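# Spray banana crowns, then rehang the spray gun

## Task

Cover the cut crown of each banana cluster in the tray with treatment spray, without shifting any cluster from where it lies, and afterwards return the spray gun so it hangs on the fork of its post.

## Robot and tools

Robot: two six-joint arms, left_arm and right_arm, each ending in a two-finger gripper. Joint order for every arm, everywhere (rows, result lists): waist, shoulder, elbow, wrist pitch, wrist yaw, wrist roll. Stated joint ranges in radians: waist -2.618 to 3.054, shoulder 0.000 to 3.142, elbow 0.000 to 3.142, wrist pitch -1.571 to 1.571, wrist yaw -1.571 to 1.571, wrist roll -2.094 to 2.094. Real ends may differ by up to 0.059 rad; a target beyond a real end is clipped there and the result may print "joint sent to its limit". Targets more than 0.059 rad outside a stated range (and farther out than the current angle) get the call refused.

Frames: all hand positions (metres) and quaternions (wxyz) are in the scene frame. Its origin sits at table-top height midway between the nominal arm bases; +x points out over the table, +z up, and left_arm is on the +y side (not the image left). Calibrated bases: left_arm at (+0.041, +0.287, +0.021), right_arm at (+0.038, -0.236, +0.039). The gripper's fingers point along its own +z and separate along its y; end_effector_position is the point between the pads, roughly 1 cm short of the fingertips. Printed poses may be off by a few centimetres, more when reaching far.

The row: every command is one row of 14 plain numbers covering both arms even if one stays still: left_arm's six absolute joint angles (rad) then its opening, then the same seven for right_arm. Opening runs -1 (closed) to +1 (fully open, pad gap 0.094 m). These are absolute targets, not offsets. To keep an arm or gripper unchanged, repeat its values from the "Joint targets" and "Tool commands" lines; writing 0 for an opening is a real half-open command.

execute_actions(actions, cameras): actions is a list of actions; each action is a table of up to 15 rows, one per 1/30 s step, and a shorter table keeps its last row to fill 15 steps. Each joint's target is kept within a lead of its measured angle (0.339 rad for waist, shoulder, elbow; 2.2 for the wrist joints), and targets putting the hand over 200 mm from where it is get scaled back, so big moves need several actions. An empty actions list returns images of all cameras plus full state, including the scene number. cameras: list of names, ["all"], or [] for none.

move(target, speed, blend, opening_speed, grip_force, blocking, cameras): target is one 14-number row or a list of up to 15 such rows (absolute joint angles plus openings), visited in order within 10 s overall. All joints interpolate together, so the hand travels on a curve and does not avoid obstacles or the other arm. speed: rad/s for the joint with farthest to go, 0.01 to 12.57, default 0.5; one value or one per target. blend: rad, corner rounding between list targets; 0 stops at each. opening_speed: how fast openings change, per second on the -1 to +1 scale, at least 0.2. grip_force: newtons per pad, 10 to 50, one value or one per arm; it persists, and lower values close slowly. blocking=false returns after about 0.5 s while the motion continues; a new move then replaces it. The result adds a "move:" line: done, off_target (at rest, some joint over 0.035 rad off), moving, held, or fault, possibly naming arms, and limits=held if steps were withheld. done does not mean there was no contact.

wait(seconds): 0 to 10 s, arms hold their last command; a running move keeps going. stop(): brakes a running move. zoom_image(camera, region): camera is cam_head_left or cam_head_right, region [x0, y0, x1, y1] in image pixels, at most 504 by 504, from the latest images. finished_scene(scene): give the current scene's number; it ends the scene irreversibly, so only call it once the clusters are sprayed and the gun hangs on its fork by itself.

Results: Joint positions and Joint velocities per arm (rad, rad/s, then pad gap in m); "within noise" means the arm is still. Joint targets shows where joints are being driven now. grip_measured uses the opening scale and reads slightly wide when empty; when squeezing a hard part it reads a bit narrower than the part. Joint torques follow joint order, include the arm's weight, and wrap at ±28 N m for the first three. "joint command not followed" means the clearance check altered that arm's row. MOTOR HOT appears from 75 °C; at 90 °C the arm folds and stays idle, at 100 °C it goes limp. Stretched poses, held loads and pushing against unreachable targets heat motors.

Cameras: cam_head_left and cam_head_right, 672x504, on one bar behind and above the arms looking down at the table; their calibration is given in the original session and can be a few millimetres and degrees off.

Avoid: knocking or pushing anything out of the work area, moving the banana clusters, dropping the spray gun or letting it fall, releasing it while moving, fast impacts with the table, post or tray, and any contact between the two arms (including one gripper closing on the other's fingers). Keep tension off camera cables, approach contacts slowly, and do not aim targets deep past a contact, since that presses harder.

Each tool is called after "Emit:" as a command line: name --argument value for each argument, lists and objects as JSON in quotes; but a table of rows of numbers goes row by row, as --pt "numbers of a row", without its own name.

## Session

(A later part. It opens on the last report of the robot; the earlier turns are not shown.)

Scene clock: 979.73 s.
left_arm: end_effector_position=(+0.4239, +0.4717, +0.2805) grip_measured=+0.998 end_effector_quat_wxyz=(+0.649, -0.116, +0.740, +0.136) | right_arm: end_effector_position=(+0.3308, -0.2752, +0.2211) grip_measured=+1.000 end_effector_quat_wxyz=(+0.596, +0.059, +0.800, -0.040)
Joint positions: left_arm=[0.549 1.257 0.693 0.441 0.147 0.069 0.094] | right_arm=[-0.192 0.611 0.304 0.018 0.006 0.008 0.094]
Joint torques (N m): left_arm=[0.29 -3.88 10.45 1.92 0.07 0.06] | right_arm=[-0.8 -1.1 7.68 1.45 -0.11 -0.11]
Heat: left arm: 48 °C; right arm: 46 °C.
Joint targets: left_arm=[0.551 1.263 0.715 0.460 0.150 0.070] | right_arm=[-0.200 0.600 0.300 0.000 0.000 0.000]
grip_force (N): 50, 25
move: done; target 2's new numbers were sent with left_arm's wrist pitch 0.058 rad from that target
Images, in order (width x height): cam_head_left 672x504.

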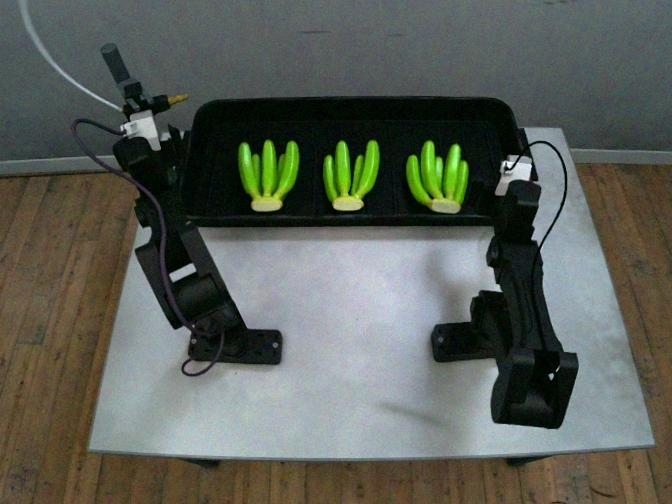

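Emit:
move --pt "0.584 0.887 0.53 0.27 0.15 0.04 1 -0.2 0.6 0.3 0 0 0 1" --pt "0.584 1.168 0.229 1.175 0.15 0.0 1 -0.2 0.6 0.3 0 0 0 1" --pt "0.556 1.518 0.427 1.427 0.15 0.0 1 -0.2 0.6 0.3 0 0 0 1" --pt "0.548 1.643 0.558 1.471 0.15 0.0 1 -0.2 0.6 0.3 0 0 0 1" --speed '[0.3,0.5,0.4,0.2]' --blend '[0.03,0.05,0.03,0]' --grip_force '[15, 25]' --cameras '["cam_head_left"]'

Emit:
zoom_image --camera "cam_head_left" --region '[95, 60, 195, 160]'

Scene clock: 1006.97 s.
left_arm: end_effector_position=(+0.4323, +0.4798, +0.2964) grip_measured=+0.998 end_effector_quat_wxyz=(+0.798, -0.089, +0.572, +0.167) | right_arm: end_effector_position=(+0.3308, -0.2752, +0.2211) grip_measured=+1.000 end_effector_quat_wxyz=(+0.596, +0.059, +0.800, -0.040)
Joint positions: left_arm=[0.556 1.628 0.535 1.434 0.147 0 0.094] | right_arm=[-0.192 0.611 0.304 0.018 0.006 0.008 0.094]
Joint torques (N m): left_arm=[-0.76 -4.75 8.68 1.88 0.01 0.03] | right_arm=[-0.66 -1.02 7.47 1.48 -0.11 -0.09]
Heat: left arm: 46 °C; right arm: 46 °C.
Joint targets: left_arm=[0.548 1.643 0.558 1.471 0.150 0.000] | right_arm=[-0.200 0.600 0.300 0.000 0.000 0.000]
grip_force (N): 15, 25
move: off_target (left_arm); left_arm: the wrist pitch is farthest, 0.037 rad from its target
Images, in order (width x height): cam_head_left 672x504.

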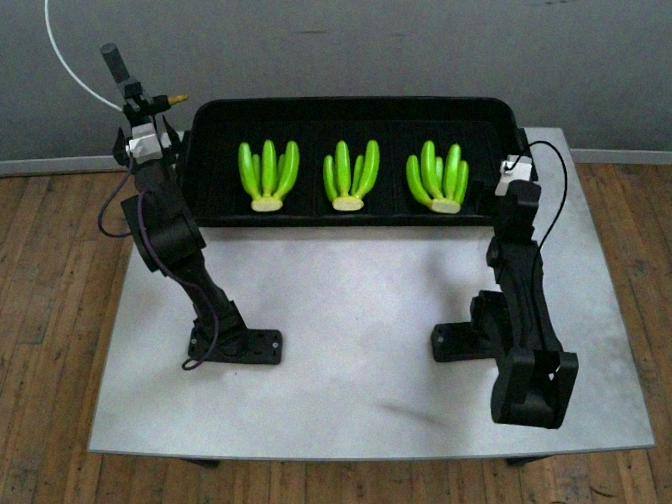

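Scaled by 5.040 from the camera's 672x504 image, which has a finer 960x720 frame.

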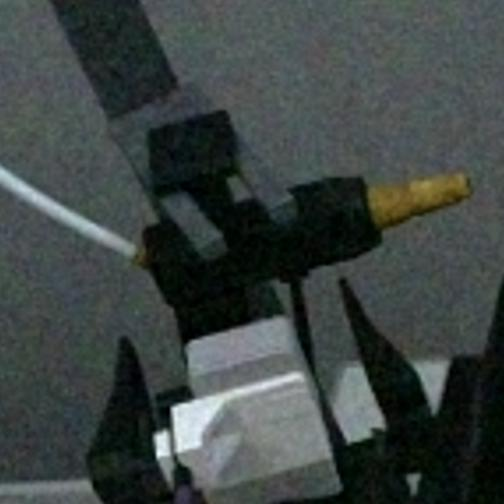

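Emit:
move --pt "0.535 1.668 0.585 1.478 0.15 0.0 1 -0.2 0.6 0.3 0 0 0 1" --pt "0.535 1.668 0.585 1.478 0.15 0.0 0.0 -0.2 0.6 0.3 0 0 0 1" --speed 0.15 --opening_speed 0.4 --cameras '["cam_head_left"]'

Emit:
zoom_image --camera "cam_head_left" --region '[95, 60, 195, 160]'

Scene clock: 1024.63 s.
left_arm: end_effector_position=(+0.4417, +0.4740, +0.2977) grip_measured=+0.122 end_effector_quat_wxyz=(+0.801, -0.073, +0.572, +0.163) | right_arm: end_effector_position=(+0.3308, -0.2752, +0.2211) grip_measured=+1.000 end_effector_quat_wxyz=(+0.596, +0.059, +0.800, -0.040)
Joint positions: left_arm=[0.54 1.653 0.561 1.438 0.162 0.016 0.053] | right_arm=[-0.192 0.611 0.304 0.018 0.006 0.008 0.094]
Joint torques (N m): left_arm=[-0.5 -4.89 8.69 1.9 -0.19 -0.16] | right_arm=[-0.62 -1.06 7.45 1.53 -0.07 -0.07]
Heat: left arm: 48 °C; right arm: 46 °C.
Joint targets: left_arm=[0.535 1.668 0.585 1.478 0.150 0.000] | right_arm=[-0.200 0.600 0.300 0.000 0.000 0.000]
grip_force (N): 15, 25
move: off_target (left_arm); target 2's new numbers were sent with left_arm's wrist pitch 0.040 rad from that target; left_arm: the wrist pitch is farthest, 0.040 rad from its target
Images, in order (width x height): cam_head_left 672x504.

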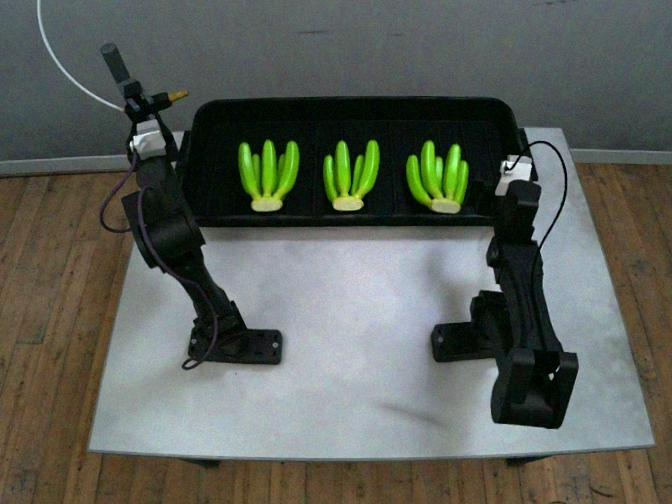

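Scaled by 5.040 from the camera's 672x504 image, which has a finer 960x720 frame.

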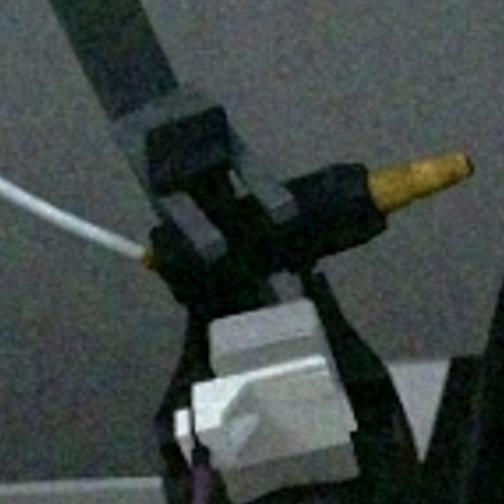

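Emit:
move --target '[0.535,1.668,0.585,1.478,0.15,0.0,-0.1,-0.2,0.6,0.3,0,0,0,1]' --speed 0.15 --grip_force '[25, 25]' --opening_speed 0.3 --cameras '["cam_head_left"]'

Emit:
zoom_image --camera "cam_head_left" --region '[95, 60, 195, 160]'

Scene clock: 1036.40 s.
left_arm: end_effector_position=(+0.4418, +0.4739, +0.2975) grip_measured=-0.091 end_effector_quat_wxyz=(+0.800, -0.070, +0.572, +0.167) | right_arm: end_effector_position=(+0.3308, -0.2752, +0.2211) grip_measured=+1.000 end_effector_quat_wxyz=(+0.596, +0.059, +0.800, -0.040)
Joint positions: left_arm=[0.54 1.653 0.561 1.439 0.163 0.027 0.043] | right_arm=[-0.192 0.611 0.304 0.018 0.006 0.008 0.094]
Joint torques (N m): left_arm=[-0.51 -4.92 8.72 1.91 -0.19 -0.25] | right_arm=[-0.64 -1.02 7.36 1.48 -0.07 -0.06]
Heat: left arm: 48 °C; right arm: 46 °C.
Joint targets: left_arm=[0.535 1.668 0.585 1.478 0.150 0.000] | right_arm=[-0.200 0.600 0.300 0.000 0.000 0.000]
grip_force (N): 25, 25
move: off_target (left_arm); left_arm: the wrist pitch is farthest, 0.039 rad from its target
Images, in order (width x height): cam_head_left 672x504.

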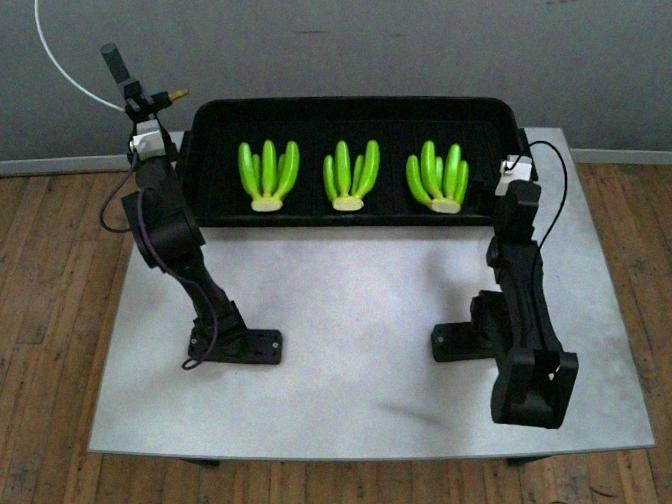

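Scaled by 5.040 from the camera's 672x504 image, which has a finer 960x720 frame.

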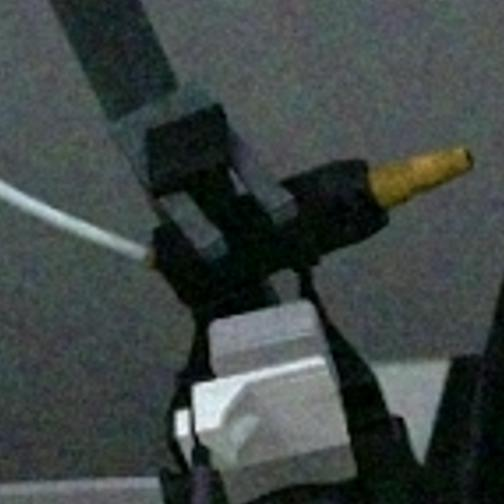

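Emit:
move --target '[0.535,1.668,0.585,1.478,0.15,0.0,-0.45,-0.2,0.6,0.3,0,0,0,1]' --speed 0.15 --grip_force '[40, 25]' --opening_speed 0.3 --cameras '["cam_head_left"]'

Emit:
zoom_image --camera "cam_head_left" --region '[95, 60, 195, 160]'

Scene clock: 1047.77 s.
left_arm: end_effector_position=(+0.4416, +0.4745, +0.2975) grip_measured=-0.233 end_effector_quat_wxyz=(+0.800, -0.072, +0.572, +0.168) | right_arm: end_effector_position=(+0.3308, -0.2752, +0.2211) grip_measured=+1.000 end_effector_quat_wxyz=(+0.596, +0.059, +0.800, -0.040)
Joint positions: left_arm=[0.54 1.653 0.561 1.439 0.159 0.025 0.036] | right_arm=[-0.192 0.611 0.304 0.018 0.006 0.008 0.094]
Joint torques (N m): left_arm=[-0.46 -4.93 8.72 1.9 -0.16 -0.23] | right_arm=[-0.72 -1.14 7.47 1.45 -0.05 -0.08]
Heat: left arm: 48 °C; right arm: 46 °C.
Joint targets: left_arm=[0.535 1.668 0.585 1.478 0.150 0.000] | right_arm=[-0.200 0.600 0.300 0.000 0.000 0.000]
grip_force (N): 40, 25
move: off_target (left_arm); left_arm: the wrist pitch is farthest, 0.039 rad from its target
Images, in order (width x height): cam_head_left 672x504.

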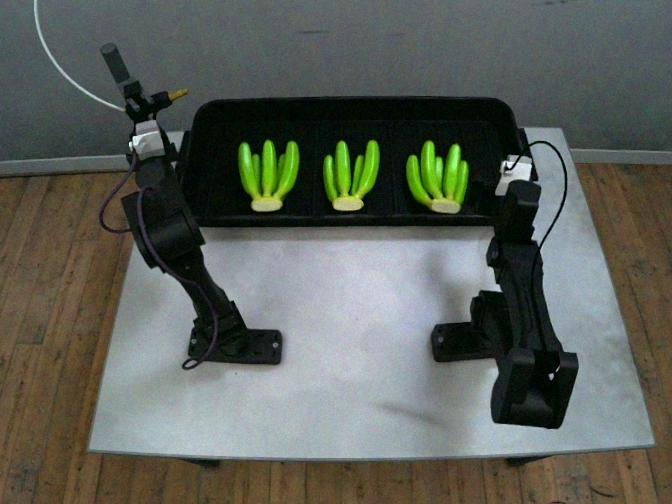

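Scaled by 5.040 from the camera's 672x504 image, which has a finer 960x720 frame.

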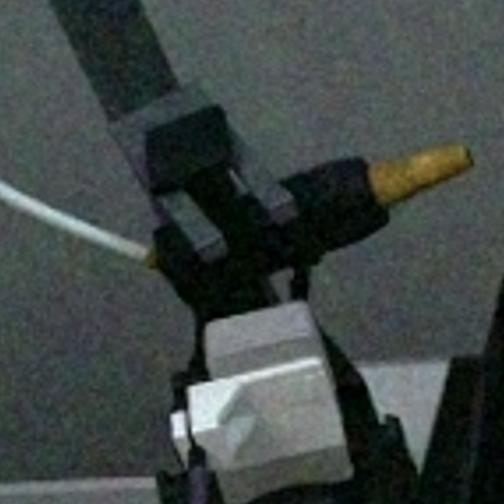

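Emit:
move --pt "0.534 1.597 0.545 1.452 0.15 0.0 -1 -0.2 0.6 0.3 0 0 0 1" --pt "0.522 1.475 0.432 1.45 0.15 0.0 -1 -0.2 0.6 0.3 0 0 0 1" --speed 0.12 --grip_force '[50, 25]' --cameras '["cam_head_left"]'

Emit:
zoom_image --camera "cam_head_left" --region '[95, 60, 195, 160]'

Scene clock: 1072.00 s.
left_arm: end_effector_position=(+0.4144, +0.4550, +0.3012) grip_measured=-0.257 end_effector_quat_wxyz=(+0.801, -0.074, +0.574, +0.157) | right_arm: end_effector_position=(+0.3308, -0.2752, +0.2211) grip_measured=+1.000 end_effector_quat_wxyz=(+0.596, +0.059, +0.800, -0.040)
Joint positions: left_arm=[0.53 1.509 0.442 1.408 0.159 0.008 0.035] | right_arm=[-0.192 0.611 0.304 0.018 0.006 0.008 0.094]
Joint torques (N m): left_arm=[-0.77 -7.82 5.53 1.92 -0.16 -0.05] | right_arm=[-0.5 -0.94 7.36 1.46 -0.12 -0.04]
Heat: left arm: 48 °C; right arm: 46 °C.
Joint targets: left_arm=[0.522 1.475 0.432 1.450 0.150 0.000] | right_arm=[-0.200 0.600 0.300 0.000 0.000 0.000]
grip_force (N): 50, 25
move: off_target (left_arm); left_arm: the wrist pitch is farthest, 0.042 rad from its target
Images, in order (width x height): cam_head_left 672x504.

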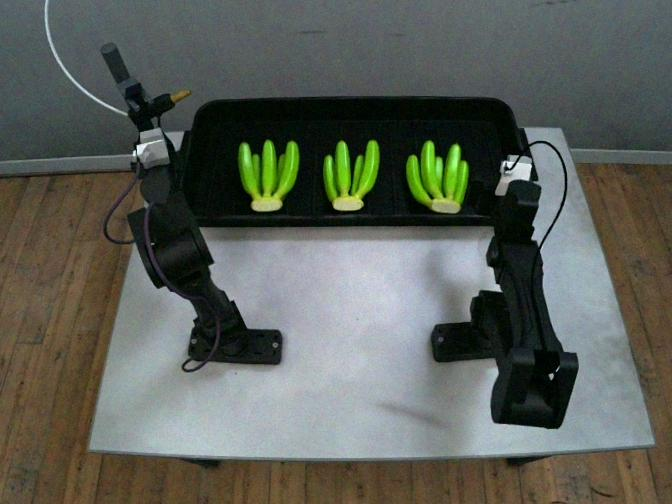

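Scaled by 5.040 from the camera's 672x504 image, which has a finer 960x720 frame.

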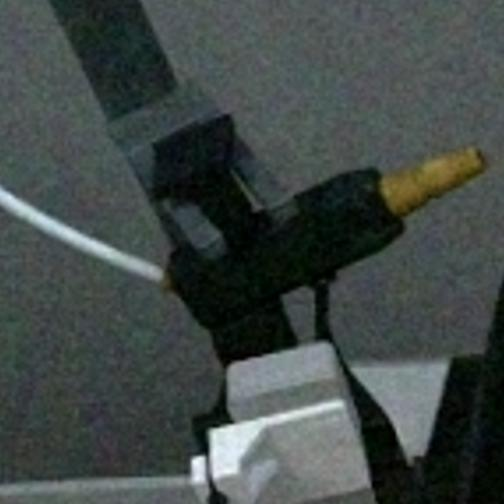

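Emit:
move --pt "0.522 1.44 0.458 1.42 0.15 0.0 -1 -0.2 0.6 0.3 0 0 0 1" --speed 0.12 --cameras '["cam_head_left"]'

Emit:
zoom_image --camera "cam_head_left" --region '[95, 60, 195, 160]'

Scene clock: 1087.33 s.
left_arm: end_effector_position=(+0.4133, +0.4545, +0.3022) grip_measured=-0.257 end_effector_quat_wxyz=(+0.797, -0.076, +0.579, +0.155) | right_arm: end_effector_position=(+0.3308, -0.2752, +0.2211) grip_measured=+1.000 end_effector_quat_wxyz=(+0.596, +0.059, +0.800, -0.040)
Joint positions: left_arm=[0.53 1.479 0.442 1.364 0.159 0.008 0.035] | right_arm=[-0.192 0.611 0.304 0.018 0.006 0.008 0.094]
Joint torques (N m): left_arm=[-0.72 -8.12 8.16 2.05 -0.15 -0.05] | right_arm=[-0.72 -1.14 7.42 1.44 -0.1 -0.06]
Motor temperatures (°C): left_arm=[27 32 35 48 27 26 28] | right_arm=[27 25 43 46 29 24 29]
Heat: left arm: 48 °C; right arm: 46 °C.
Joint targets: left_arm=[0.522 1.440 0.458 1.420 0.150 0.000] | right_arm=[-0.200 0.600 0.300 0.000 0.000 0.000]
grip_force (N): 50, 25
move: off_target (left_arm); left_arm: the wrist pitch is farthest, 0.056 rad from its target
Images, in order (width x height): cam_head_left 672x504.

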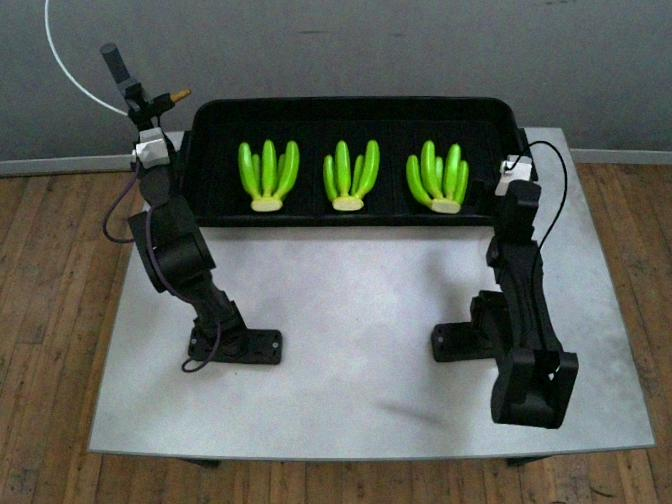

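Scaled by 5.040 from the camera's 672x504 image, which has a finer 960x720 frame.

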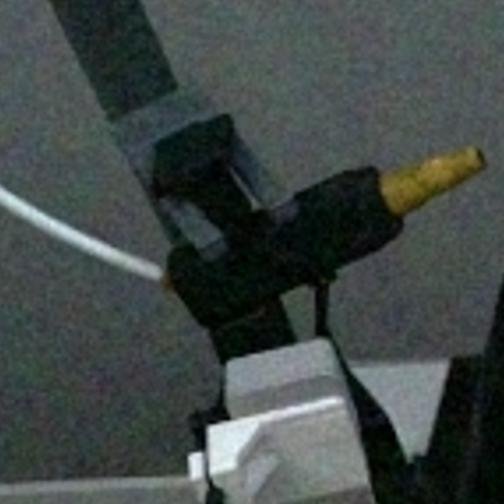

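Emit:
move --pt "0.522 1.415 0.505 1.37 0.15 0.0 -1 -0.2 0.6 0.3 0 0 0 1" --speed 0.12 --cameras '["cam_head_left"]'

Emit:
zoom_image --camera "cam_head_left" --region '[95, 60, 195, 160]'

Scene clock: 1098.40 s.
left_arm: end_effector_position=(+0.4144, +0.4550, +0.3085) grip_measured=-0.257 end_effector_quat_wxyz=(+0.796, -0.077, +0.580, +0.153) | right_arm: end_effector_position=(+0.3308, -0.2752, +0.2211) grip_measured=+1.000 end_effector_quat_wxyz=(+0.596, +0.059, +0.800, -0.040)
Joint positions: left_arm=[0.53 1.454 0.46 1.318 0.159 0.005 0.035] | right_arm=[-0.192 0.611 0.304 0.018 0.006 0.008 0.094]
Joint torques (N m): left_arm=[-0.8 -7.92 11.3 2.02 -0.15 -0.02] | right_arm=[-0.69 -1.2 7.53 1.51 -0.1 -0.08]
Heat: left arm: 48 °C; right arm: 46 °C.
Joint targets: left_arm=[0.522 1.415 0.505 1.370 0.150 0.000] | right_arm=[-0.200 0.600 0.300 0.000 0.000 0.000]
grip_force (N): 50, 25
move: off_target (left_arm); left_arm: the wrist pitch is farthest, 0.052 rad from its target
Images, in order (width x height): cam_head_left 672x504.

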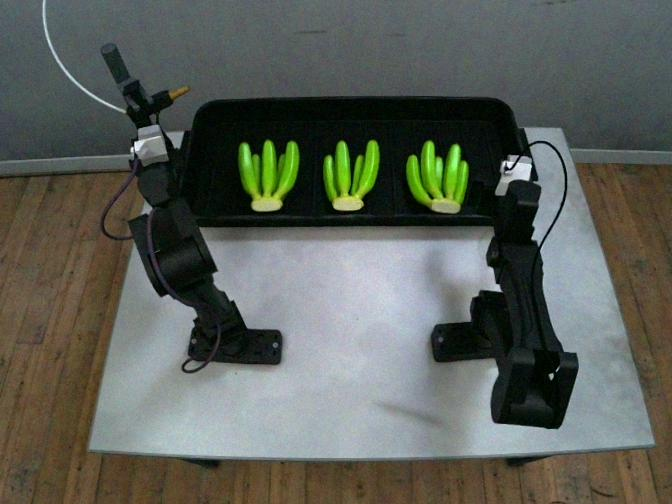

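Scaled by 5.040 from the camera's 672x504 image, which has a finer 960x720 frame.

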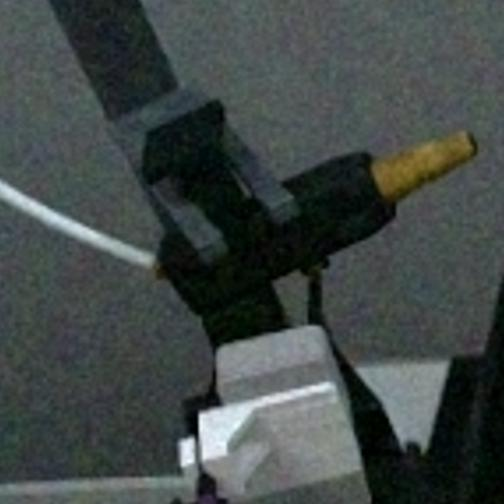

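Emit:
move --pt "0.517 1.343 0.44 1.32 0.15 0.0 -1 -0.2 0.6 0.3 0 0 0 1" --pt "0.512 1.27 0.376 1.264 0.15 0.0 -1 -0.2 0.6 0.3 0 0 0 1" --speed 0.12 --blend '[0.02, 0]' --cameras '["cam_head_left"]'

Emit:
zoom_image --camera "cam_head_left" --region '[95, 60, 195, 160]'

Scene clock: 1111.37 s.
left_arm: end_effector_position=(+0.3934, +0.4402, +0.3115) grip_measured=-0.261 end_effector_quat_wxyz=(+0.792, -0.077, +0.587, +0.148) | right_arm: end_effector_position=(+0.3308, -0.2752, +0.2211) grip_measured=+1.000 end_effector_quat_wxyz=(+0.596, +0.059, +0.800, -0.040)
Joint positions: left_arm=[0.521 1.302 0.385 1.224 0.159 0.003 0.035] | right_arm=[-0.192 0.611 0.304 0.018 0.006 0.008 0.094]
Joint torques (N m): left_arm=[-0.87 -6.28 6.23 1.93 -0.14 -0.01] | right_arm=[-0.8 -0.96 7.51 1.46 -0.06 -0.09]
Heat: left arm: 48 °C; right arm: 46 °C.
Joint targets: left_arm=[0.512 1.270 0.376 1.264 0.150 0.000] | right_arm=[-0.200 0.600 0.300 0.000 0.000 0.000]
grip_force (N): 50, 25
move: off_target (left_arm); left_arm: the wrist pitch is farthest, 0.040 rad from its target
Images, in order (width x height): cam_head_left 672x504.

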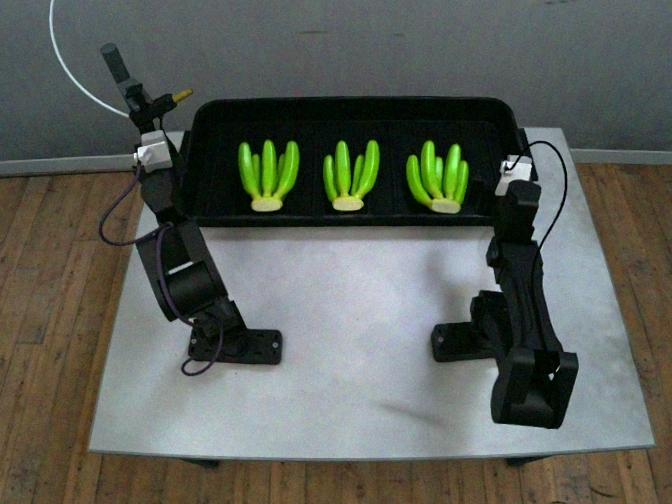

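Scaled by 5.040 from the camera's 672x504 image, which has a finer 960x720 frame.

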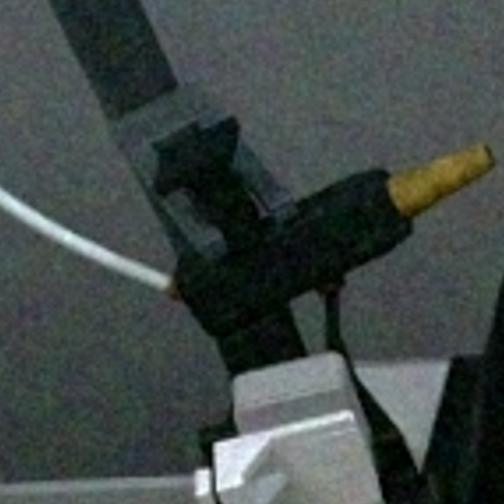

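Emit:
move --pt "0.518 1.515 0.356 1.571 0.15 0.08 -1 -0.2 0.6 0.3 0 0 0 1" --speed 0.12 --cameras '["cam_head_left"]'

Emit:
zoom_image --camera "cam_head_left" --region '[95, 60, 195, 160]'

Scene clock: 1140.13 s.
left_arm: end_effector_position=(+0.3993, +0.4452, +0.3001) grip_measured=-0.265 end_effector_quat_wxyz=(+0.804, -0.056, +0.563, +0.182) | right_arm: end_effector_position=(+0.3308, -0.2752, +0.2211) grip_measured=+1.000 end_effector_quat_wxyz=(+0.596, +0.059, +0.800, -0.040)
Joint positions: left_arm=[0.521 1.484 0.371 1.485 0.149 0.065 0.035] | right_arm=[-0.192 0.611 0.304 0.018 0.006 0.008 0.094]
Joint torques (N m): left_arm=[-0.4 -1.99 4.89 2.34 -0.02 0.14] | right_arm=[-0.79 -0.91 7.53 1.5 -0.11 -0.1]
Heat: left arm: 46 °C; right arm: 46 °C.
Joint targets: left_arm=[0.518 1.515 0.356 1.571 0.150 0.080] | right_arm=[-0.200 0.600 0.300 0.000 0.000 0.000]
grip_force (N): 50, 25
move: off_target (left_arm); left_arm: the wrist pitch is farthest, 0.086 rad from its target
Images, in order (width x height): cam_head_left 672x504.

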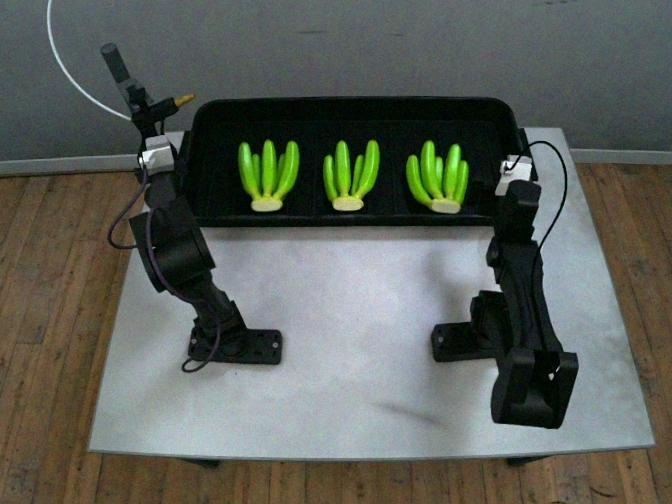

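Scaled by 5.040 from the camera's 672x504 image, which has a finer 960x720 frame.

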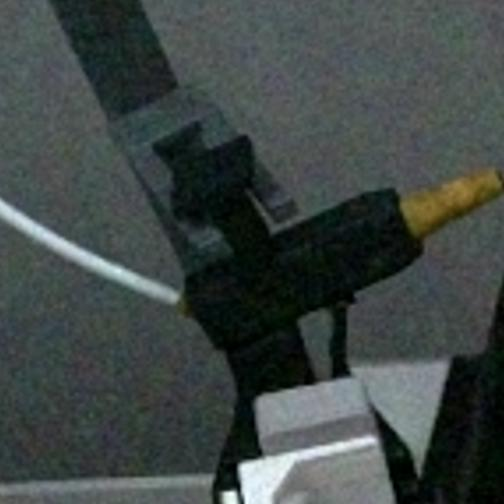

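Emit:
move --pt "0.508 1.405 0.293 1.571 0.15 0.08 -1 -0.2 0.6 0.3 0 0 0 1" --speed 0.12 --cameras '["cam_head_left"]'

Emit:
zoom_image --camera "cam_head_left" --region '[95, 60, 195, 160]'

Scene clock: 1150.37 s.
left_arm: end_effector_position=(+0.3854, +0.4383, +0.3074) grip_measured=-0.275 end_effector_quat_wxyz=(+0.810, -0.052, +0.554, +0.188) | right_arm: end_effector_position=(+0.3308, -0.2752, +0.2211) grip_measured=+1.000 end_effector_quat_wxyz=(+0.596, +0.059, +0.800, -0.040)
Joint positions: left_arm=[0.521 1.415 0.326 1.485 0.147 0.073 0.034] | right_arm=[-0.192 0.611 0.304 0.018 0.006 0.008 0.094]
Joint torques (N m): left_arm=[-1.37 -4.78 3.29 2.32 -0.01 0.11] | right_arm=[-0.85 -1.02 7.39 1.49 -0.09 -0.07]
Heat: left arm: 48 °C; right arm: 46 °C.
Joint targets: left_arm=[0.508 1.405 0.293 1.571 0.150 0.080] | right_arm=[-0.200 0.600 0.300 0.000 0.000 0.000]
grip_force (N): 50, 25
move: off_target (left_arm); left_arm: the wrist pitch is farthest, 0.086 rad from its target
Images, in order (width x height): cam_head_left 672x504.

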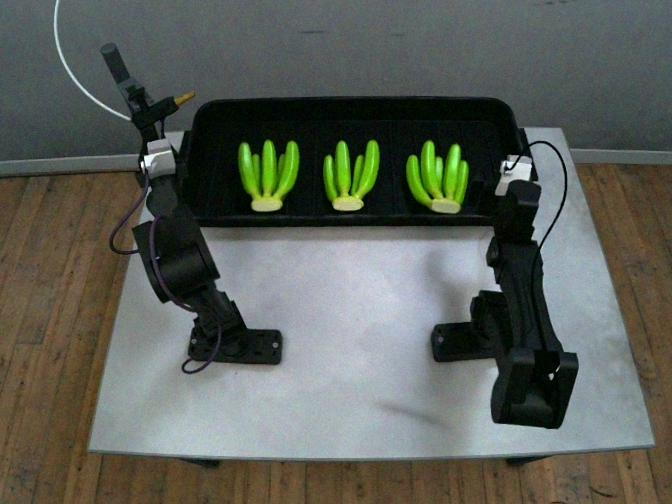

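Scaled by 5.040 from the camera's 672x504 image, which has a finer 960x720 frame.

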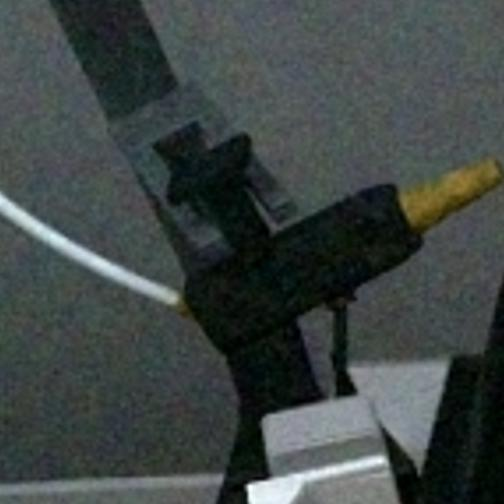

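Emit:
move --pt "0.641 1.495 0.395 1.571 0.268 0.27 -1 -0.2 0.6 0.3 0 0 0 1" --speed 0.12 --cameras '["cam_head_left"]'

Emit:
zoom_image --camera "cam_head_left" --region '[95, 60, 195, 160]'

Scene clock: 1172.03 s.
left_arm: end_effector_position=(+0.3872, +0.4652, +0.3037) grip_measured=-0.279 end_effector_quat_wxyz=(+0.780, +0.014, +0.564, +0.271) | right_arm: end_effector_position=(+0.3308, -0.2752, +0.2211) grip_measured=+1.000 end_effector_quat_wxyz=(+0.596, +0.059, +0.800, -0.040)
Joint positions: left_arm=[0.633 1.477 0.378 1.484 0.263 0.254 0.034] | right_arm=[-0.192 0.611 0.304 0.018 0.006 0.008 0.094]
Joint torques (N m): left_arm=[0.8 -3.03 7.91 2.33 -0.03 0.22] | right_arm=[-0.68 -0.95 7.6 1.49 -0.1 -0.05]
Heat: left arm: 51 °C; right arm: 46 °C.
Joint targets: left_arm=[0.641 1.495 0.395 1.571 0.268 0.270] | right_arm=[-0.200 0.600 0.300 0.000 0.000 0.000]
grip_force (N): 50, 25
move: off_target (left_arm); left_arm: the wrist pitch is farthest, 0.087 rad from its target
Images, in order (width x height): cam_head_left 672x504.

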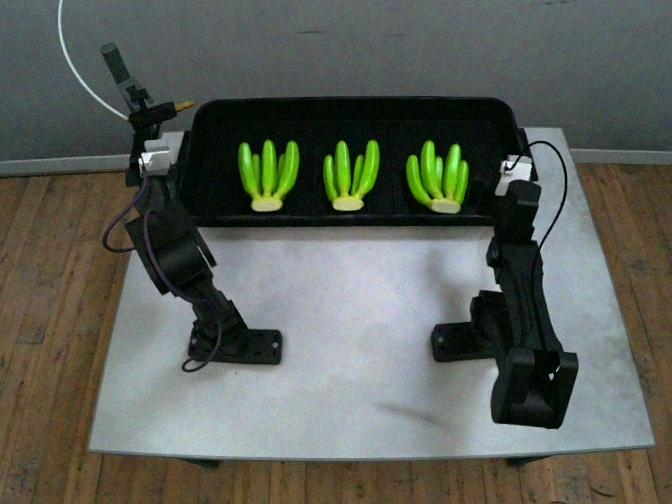

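Scaled by 5.040 from the camera's 672x504 image, which has a finer 960x720 frame.

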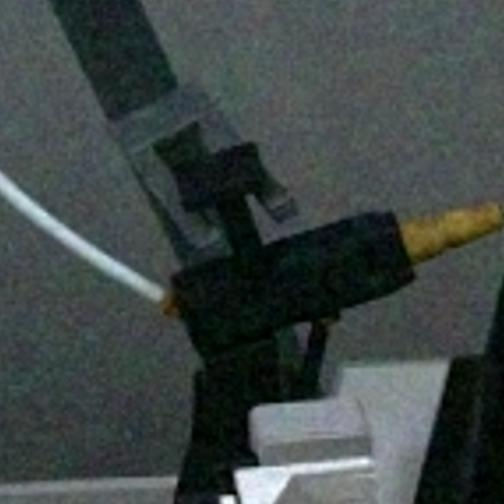

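Emit:
move --pt "0.62 1.262 0.25 1.49 0.25 0.27 -1 -0.2 0.6 0.3 0 0 0 1" --speed 0.12 --cameras '["cam_head_left"]'

Emit:
zoom_image --camera "cam_head_left" --region '[95, 60, 195, 160]'

Scene clock: 1184.07 s.
left_arm: end_effector_position=(+0.3556, +0.4416, +0.3126) grip_measured=-0.279 end_effector_quat_wxyz=(+0.785, +0.022, +0.552, +0.279) | right_arm: end_effector_position=(+0.3308, -0.2752, +0.2211) grip_measured=+1.000 end_effector_quat_wxyz=(+0.596, +0.059, +0.800, -0.040)
Joint positions: left_arm=[0.628 1.288 0.257 1.446 0.263 0.268 0.034] | right_arm=[-0.192 0.611 0.304 0.018 0.006 0.008 0.094]
Joint torques (N m): left_arm=[-0.72 -5.18 5.93 1.87 -0.26 0.07] | right_arm=[-0.73 -0.85 7.31 1.51 -0.12 -0.09]
Heat: left arm: 51 °C; right arm: 46 °C.
Joint targets: left_arm=[0.620 1.262 0.250 1.490 0.250 0.270] | right_arm=[-0.200 0.600 0.300 0.000 0.000 0.000]
grip_force (N): 50, 25
move: off_target (left_arm); left_arm: the wrist pitch is farthest, 0.044 rad from its target
Images, in order (width x height): cam_head_left 672x504.

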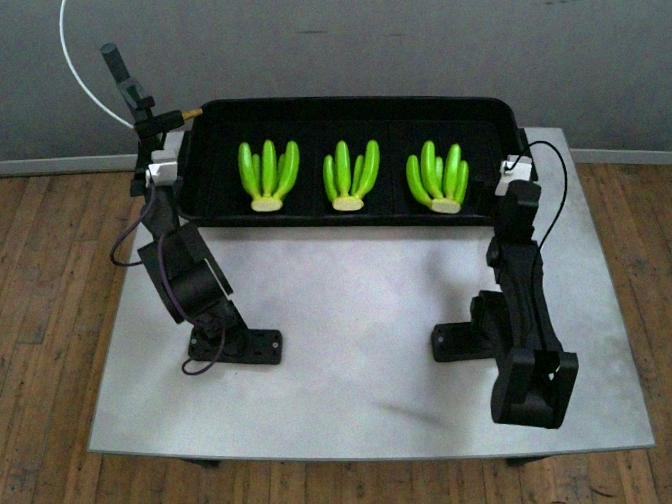

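Scaled by 5.040 from the camera's 672x504 image, which has a finer 960x720 frame.

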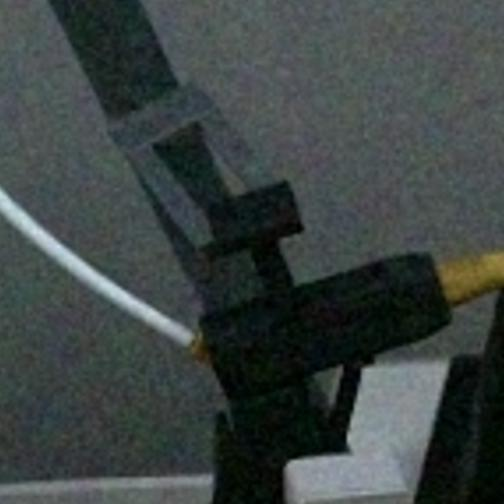

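Emit:
move --pt "0.595 0.85 0.115 1.19 0.23 0.27 -1 -0.2 0.6 0.3 0 0 0 1" --speed 0.25 --cameras '["cam_head_left"]'

Emit:
zoom_image --camera "cam_head_left" --region '[95, 60, 235, 200]'

Scene clock: 1194.97 s.
left_arm: end_effector_position=(+0.3140, +0.4057, +0.3174) grip_measured=-0.279 end_effector_quat_wxyz=(+0.788, +0.028, +0.553, +0.271) | right_arm: end_effector_position=(+0.3308, -0.2752, +0.2211) grip_measured=+1.000 end_effector_quat_wxyz=(+0.596, +0.059, +0.800, -0.040)
Joint positions: left_arm=[0.602 0.869 0.123 1.159 0.26 0.27 0.034] | right_arm=[-0.192 0.611 0.304 0.018 0.006 0.008 0.094]
Joint torques (N m): left_arm=[-0.75 -2.09 6.86 1.79 -0.46 0.02] | right_arm=[-0.76 -1.03 7.57 1.49 -0.11 -0.06]
Heat: left arm: 49 °C; right arm: 46 °C.
Joint targets: left_arm=[0.595 0.850 0.115 1.190 0.230 0.270] | right_arm=[-0.200 0.600 0.300 0.000 0.000 0.000]
grip_force (N): 50, 25
move: done
Images, in order (width x height): cam_head_left 672x504.

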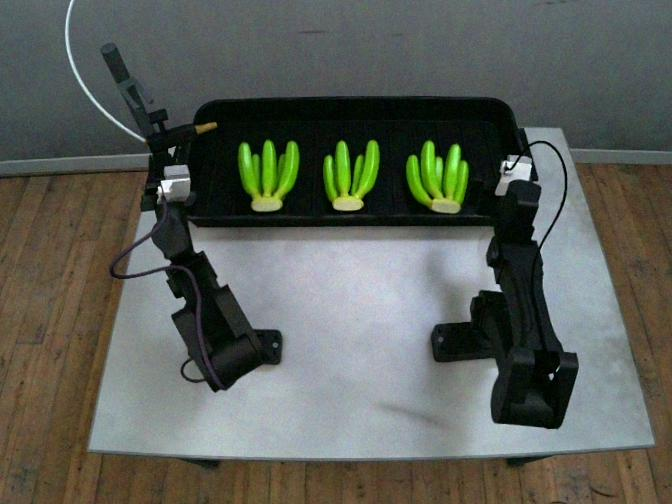

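Scaled by 3.600 from the camera's 672x504 image, which has a finer 960x720 frame.

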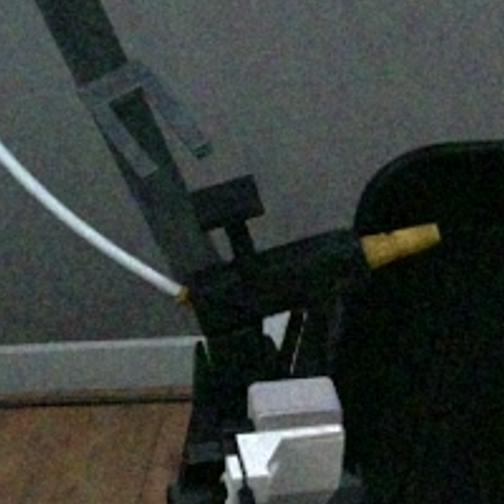

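Emit:
move --pt "0.45 0.76 0.13 1.0 0.24 0.9 -1 -0.2 0.6 0.3 0 0 0 1" --pt "0.289 0.64 0.115 0.74 0.249 1.84 -1 -0.2 0.6 0.3 0 0 0 1" --speed 0.5 --blend '[0.1, 0]' --cameras '["cam_head_left","cam_head_right"]'

Emit:
zoom_image --camera "cam_head_left" --region '[160, 80, 360, 260]'

Emit:
zoom_image --camera "cam_head_right" --region '[160, 80, 360, 260]'

Scene clock: 1223.17 s.
left_arm: end_effector_position=(+0.3368, +0.3189, +0.2676) grip_measured=-0.279 end_effector_quat_wxyz=(+0.442, +0.529, +0.377, +0.619) | right_arm: end_effector_position=(+0.3308, -0.2752, +0.2211) grip_measured=+1.000 end_effector_quat_wxyz=(+0.596, +0.059, +0.800, -0.040)
Joint positions: left_arm=[0.297 0.66 0.123 0.699 0.255 1.861 0.034] | right_arm=[-0.192 0.611 0.304 0.018 0.006 0.008 0.094]
Joint torques (N m): left_arm=[-0.73 -1.4 7.57 2.04 -0.08 -0.17] | right_arm=[-0.55 -1.07 7.49 1.52 -0.09 -0.08]
Heat: left arm: 47 °C; right arm: 46 °C.
Joint targets: left_arm=[0.289 0.640 0.115 0.740 0.249 1.840] | right_arm=[-0.200 0.600 0.300 0.000 0.000 0.000]
grip_force (N): 50, 25
move: off_target (left_arm); left_arm: the wrist pitch is farthest, 0.041 rad from its target

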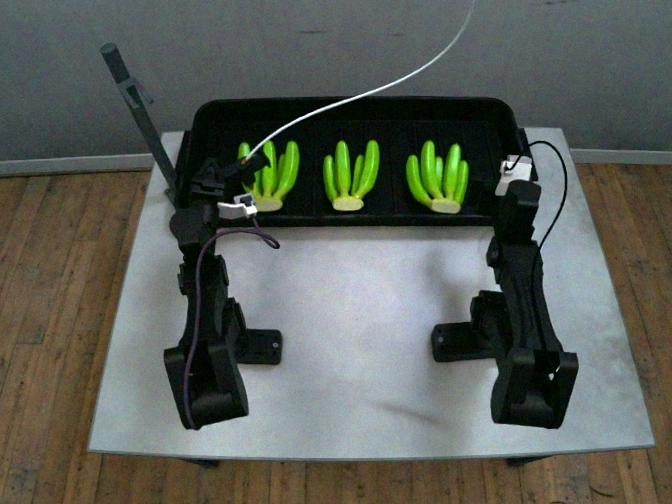

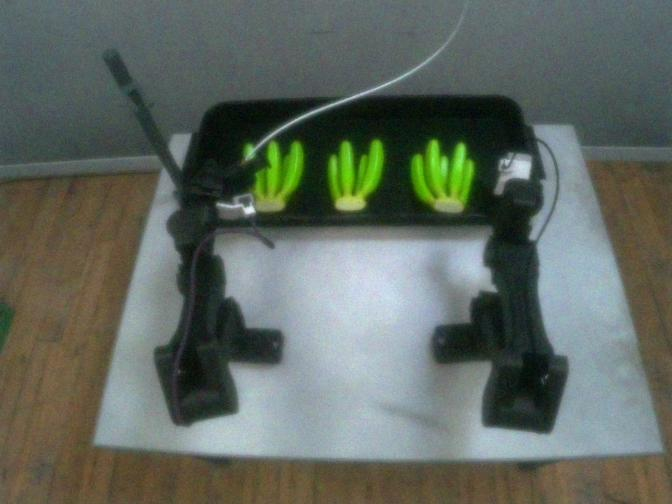

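Scaled by 2.520 from the camera's 672x504 image, which has a finer 960x720 frame.

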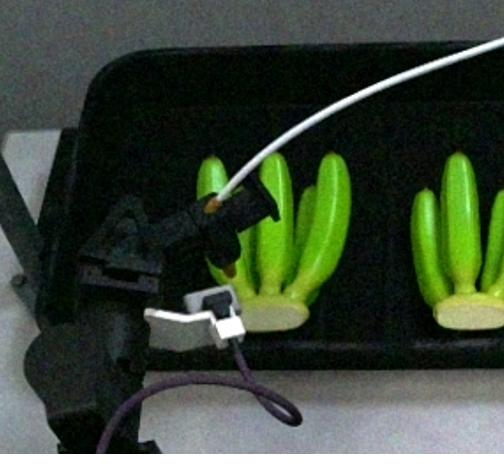

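Scaled by 2.520 from the camera's 672x504 image, which has a finer 960x720 frame.

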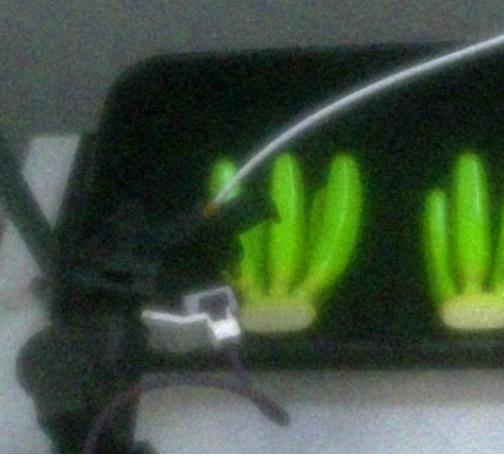

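Emit:
move --pt "0.204 0.612 0.205 0.455 0.164 1.7 -1 -0.2 0.6 0.3 0 0 0 1" --speed 0.4 --cameras '["cam_head_left","cam_head_right"]'

Emit:
zoom_image --camera "cam_head_left" --region '[180, 110, 320, 250]'

Emit:
zoom_image --camera "cam_head_right" --region '[180, 110, 320, 250]'

Scene clock: 1256.77 s.
left_arm: end_effector_position=(+0.3417, +0.3105, +0.2246) grip_measured=-0.279 end_effector_quat_wxyz=(+0.445, +0.549, +0.475, +0.524) | right_arm: end_effector_position=(+0.3308, -0.2752, +0.2211) grip_measured=+1.000 end_effector_quat_wxyz=(+0.596, +0.059, +0.800, -0.040)
Joint positions: left_arm=[0.211 0.631 0.161 0.415 0.163 1.733 0.034] | right_arm=[-0.192 0.611 0.304 0.018 0.006 0.008 0.094]
Joint torques (N m): left_arm=[-0.81 -1.35 12.67 2.11 0.04 -0.34] | right_arm=[-0.72 -1.05 7.43 1.48 -0.11 -0.09]
Heat: left arm: 49 °C; right arm: 46 °C.
Joint targets: left_arm=[0.204 0.612 0.205 0.455 0.164 1.700] | right_arm=[-0.200 0.600 0.300 0.000 0.000 0.000]
grip_force (N): 50, 25
move: off_target (left_arm); left_arm: the elbow is farthest, 0.044 rad from its target

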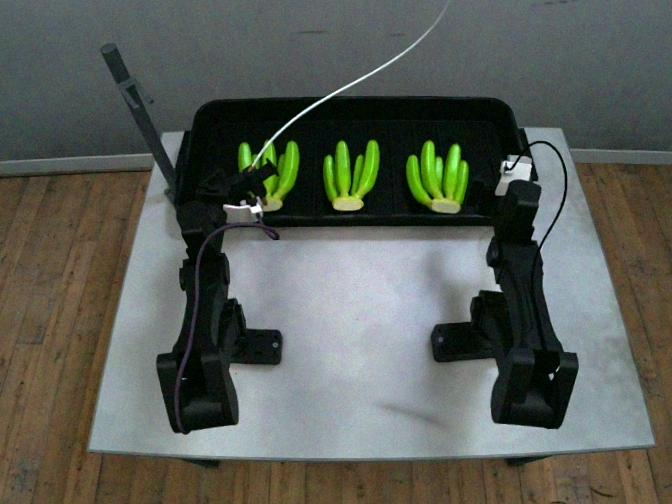

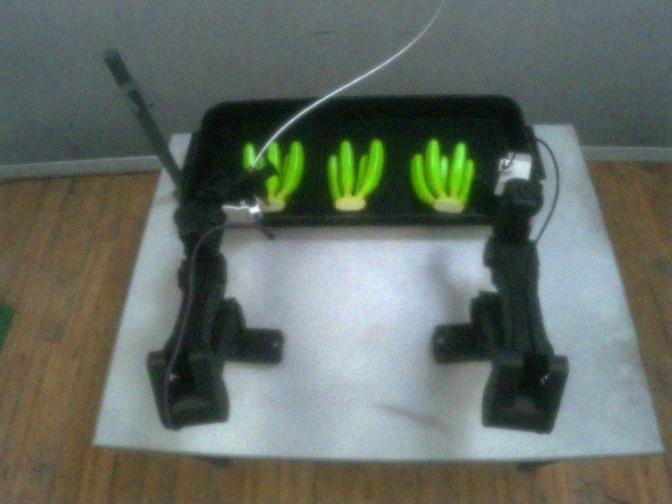

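Scaled by 3.600 from the camera's 672x504 image, which has a finer 960x720 frame.

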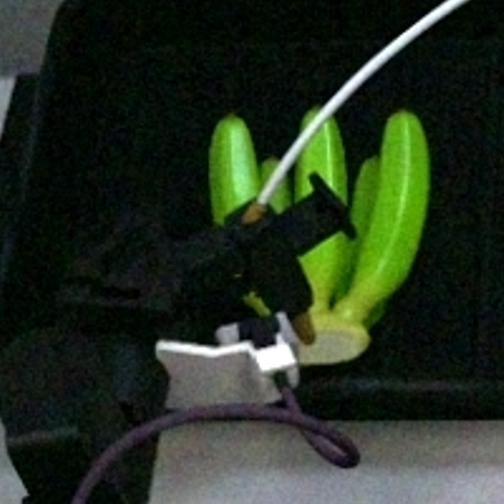

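Scaled by 3.600 from the camera's 672x504 image, which has a finer 960x720 frame.

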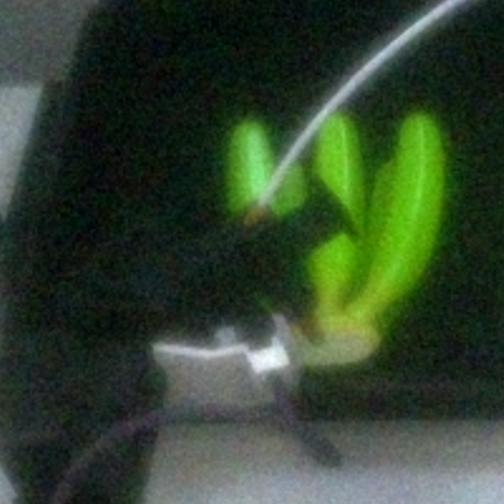

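Emit:
move --pt "0.158 0.622 0.208 0.455 0.15 1.7 -1 -0.2 0.6 0.3 0 0 0 1" --speed 0.2 --cameras '["cam_head_left","cam_head_right"]'

Emit:
zoom_image --camera "cam_head_left" --region '[230, 150, 330, 250]'

Emit:
zoom_image --camera "cam_head_right" --region '[230, 150, 330, 250]'

Emit:
zoom_image --camera "cam_head_left" --region '[310, 150, 410, 250]'

Scene clock: 1269.70 s.
left_arm: end_effector_position=(+0.3425, +0.2990, +0.2244) grip_measured=-0.279 end_effector_quat_wxyz=(+0.454, +0.557, +0.466, +0.516) | right_arm: end_effector_position=(+0.3308, -0.2752, +0.2211) grip_measured=+1.000 end_effector_quat_wxyz=(+0.596, +0.059, +0.800, -0.040)
Joint positions: left_arm=[0.165 0.631 0.161 0.414 0.15 1.732 0.034] | right_arm=[-0.192 0.611 0.304 0.018 0.006 0.008 0.094]
Joint torques (N m): left_arm=[-0.83 -0.46 13.01 2.1 0.01 -0.28] | right_arm=[-0.72 -1.02 7.45 1.47 -0.08 -0.06]
Heat: left arm: 48 °C; right arm: 46 °C.
Joint targets: left_arm=[0.158 0.622 0.208 0.455 0.150 1.700] | right_arm=[-0.200 0.600 0.300 0.000 0.000 0.000]
grip_force (N): 50, 25
move: off_target (left_arm); left_arm: the elbow is farthest, 0.047 rad from its target

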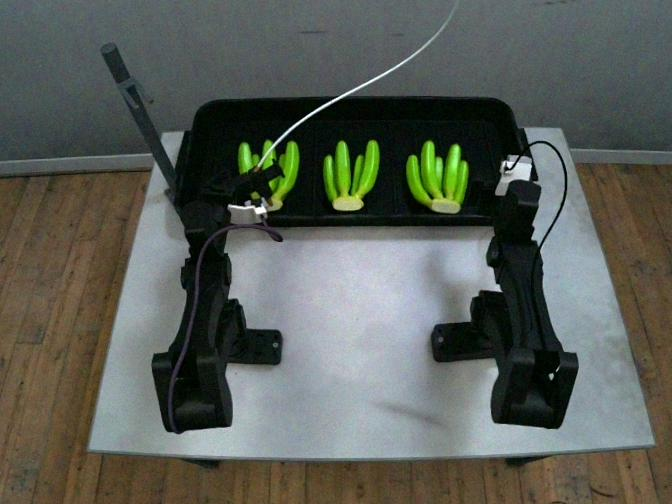

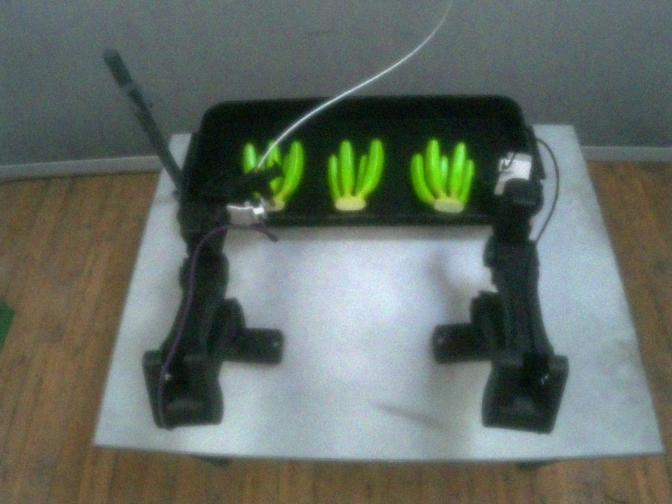

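Scaled by 5.040 from the camera's 672x504 image, which has a finer 960x720 frame.

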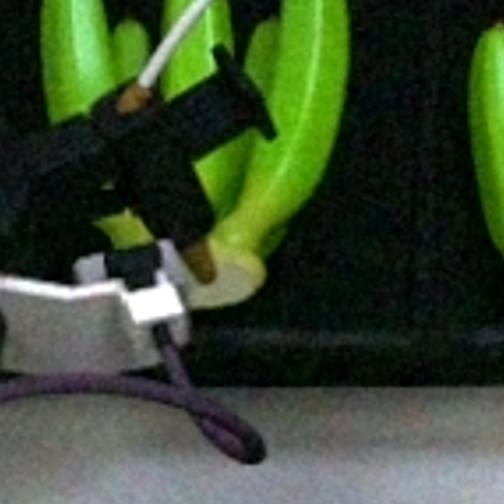

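Scaled by 5.040 from the camera's 672x504 image, which has a finer 960x720 frame.

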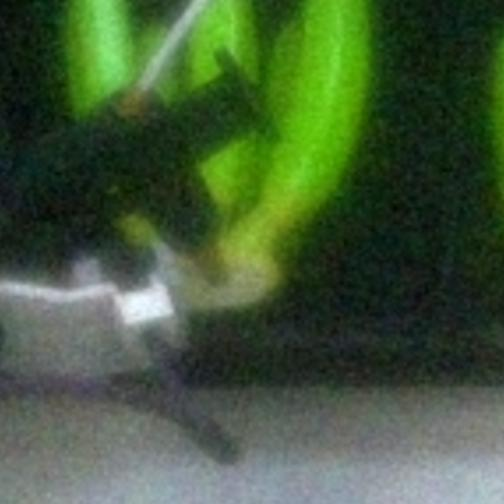

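Scaled by 5.040 from the camera's 672x504 image, which has a finer 960x720 frame.

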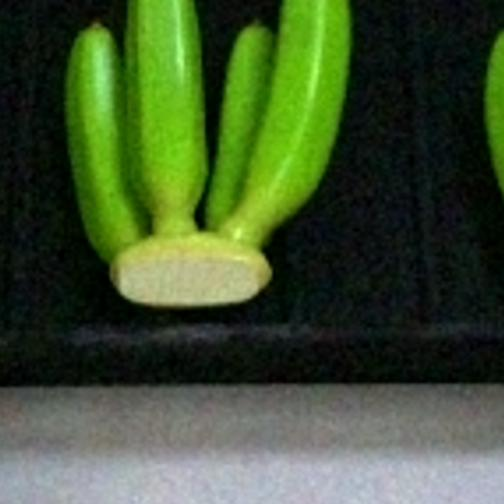

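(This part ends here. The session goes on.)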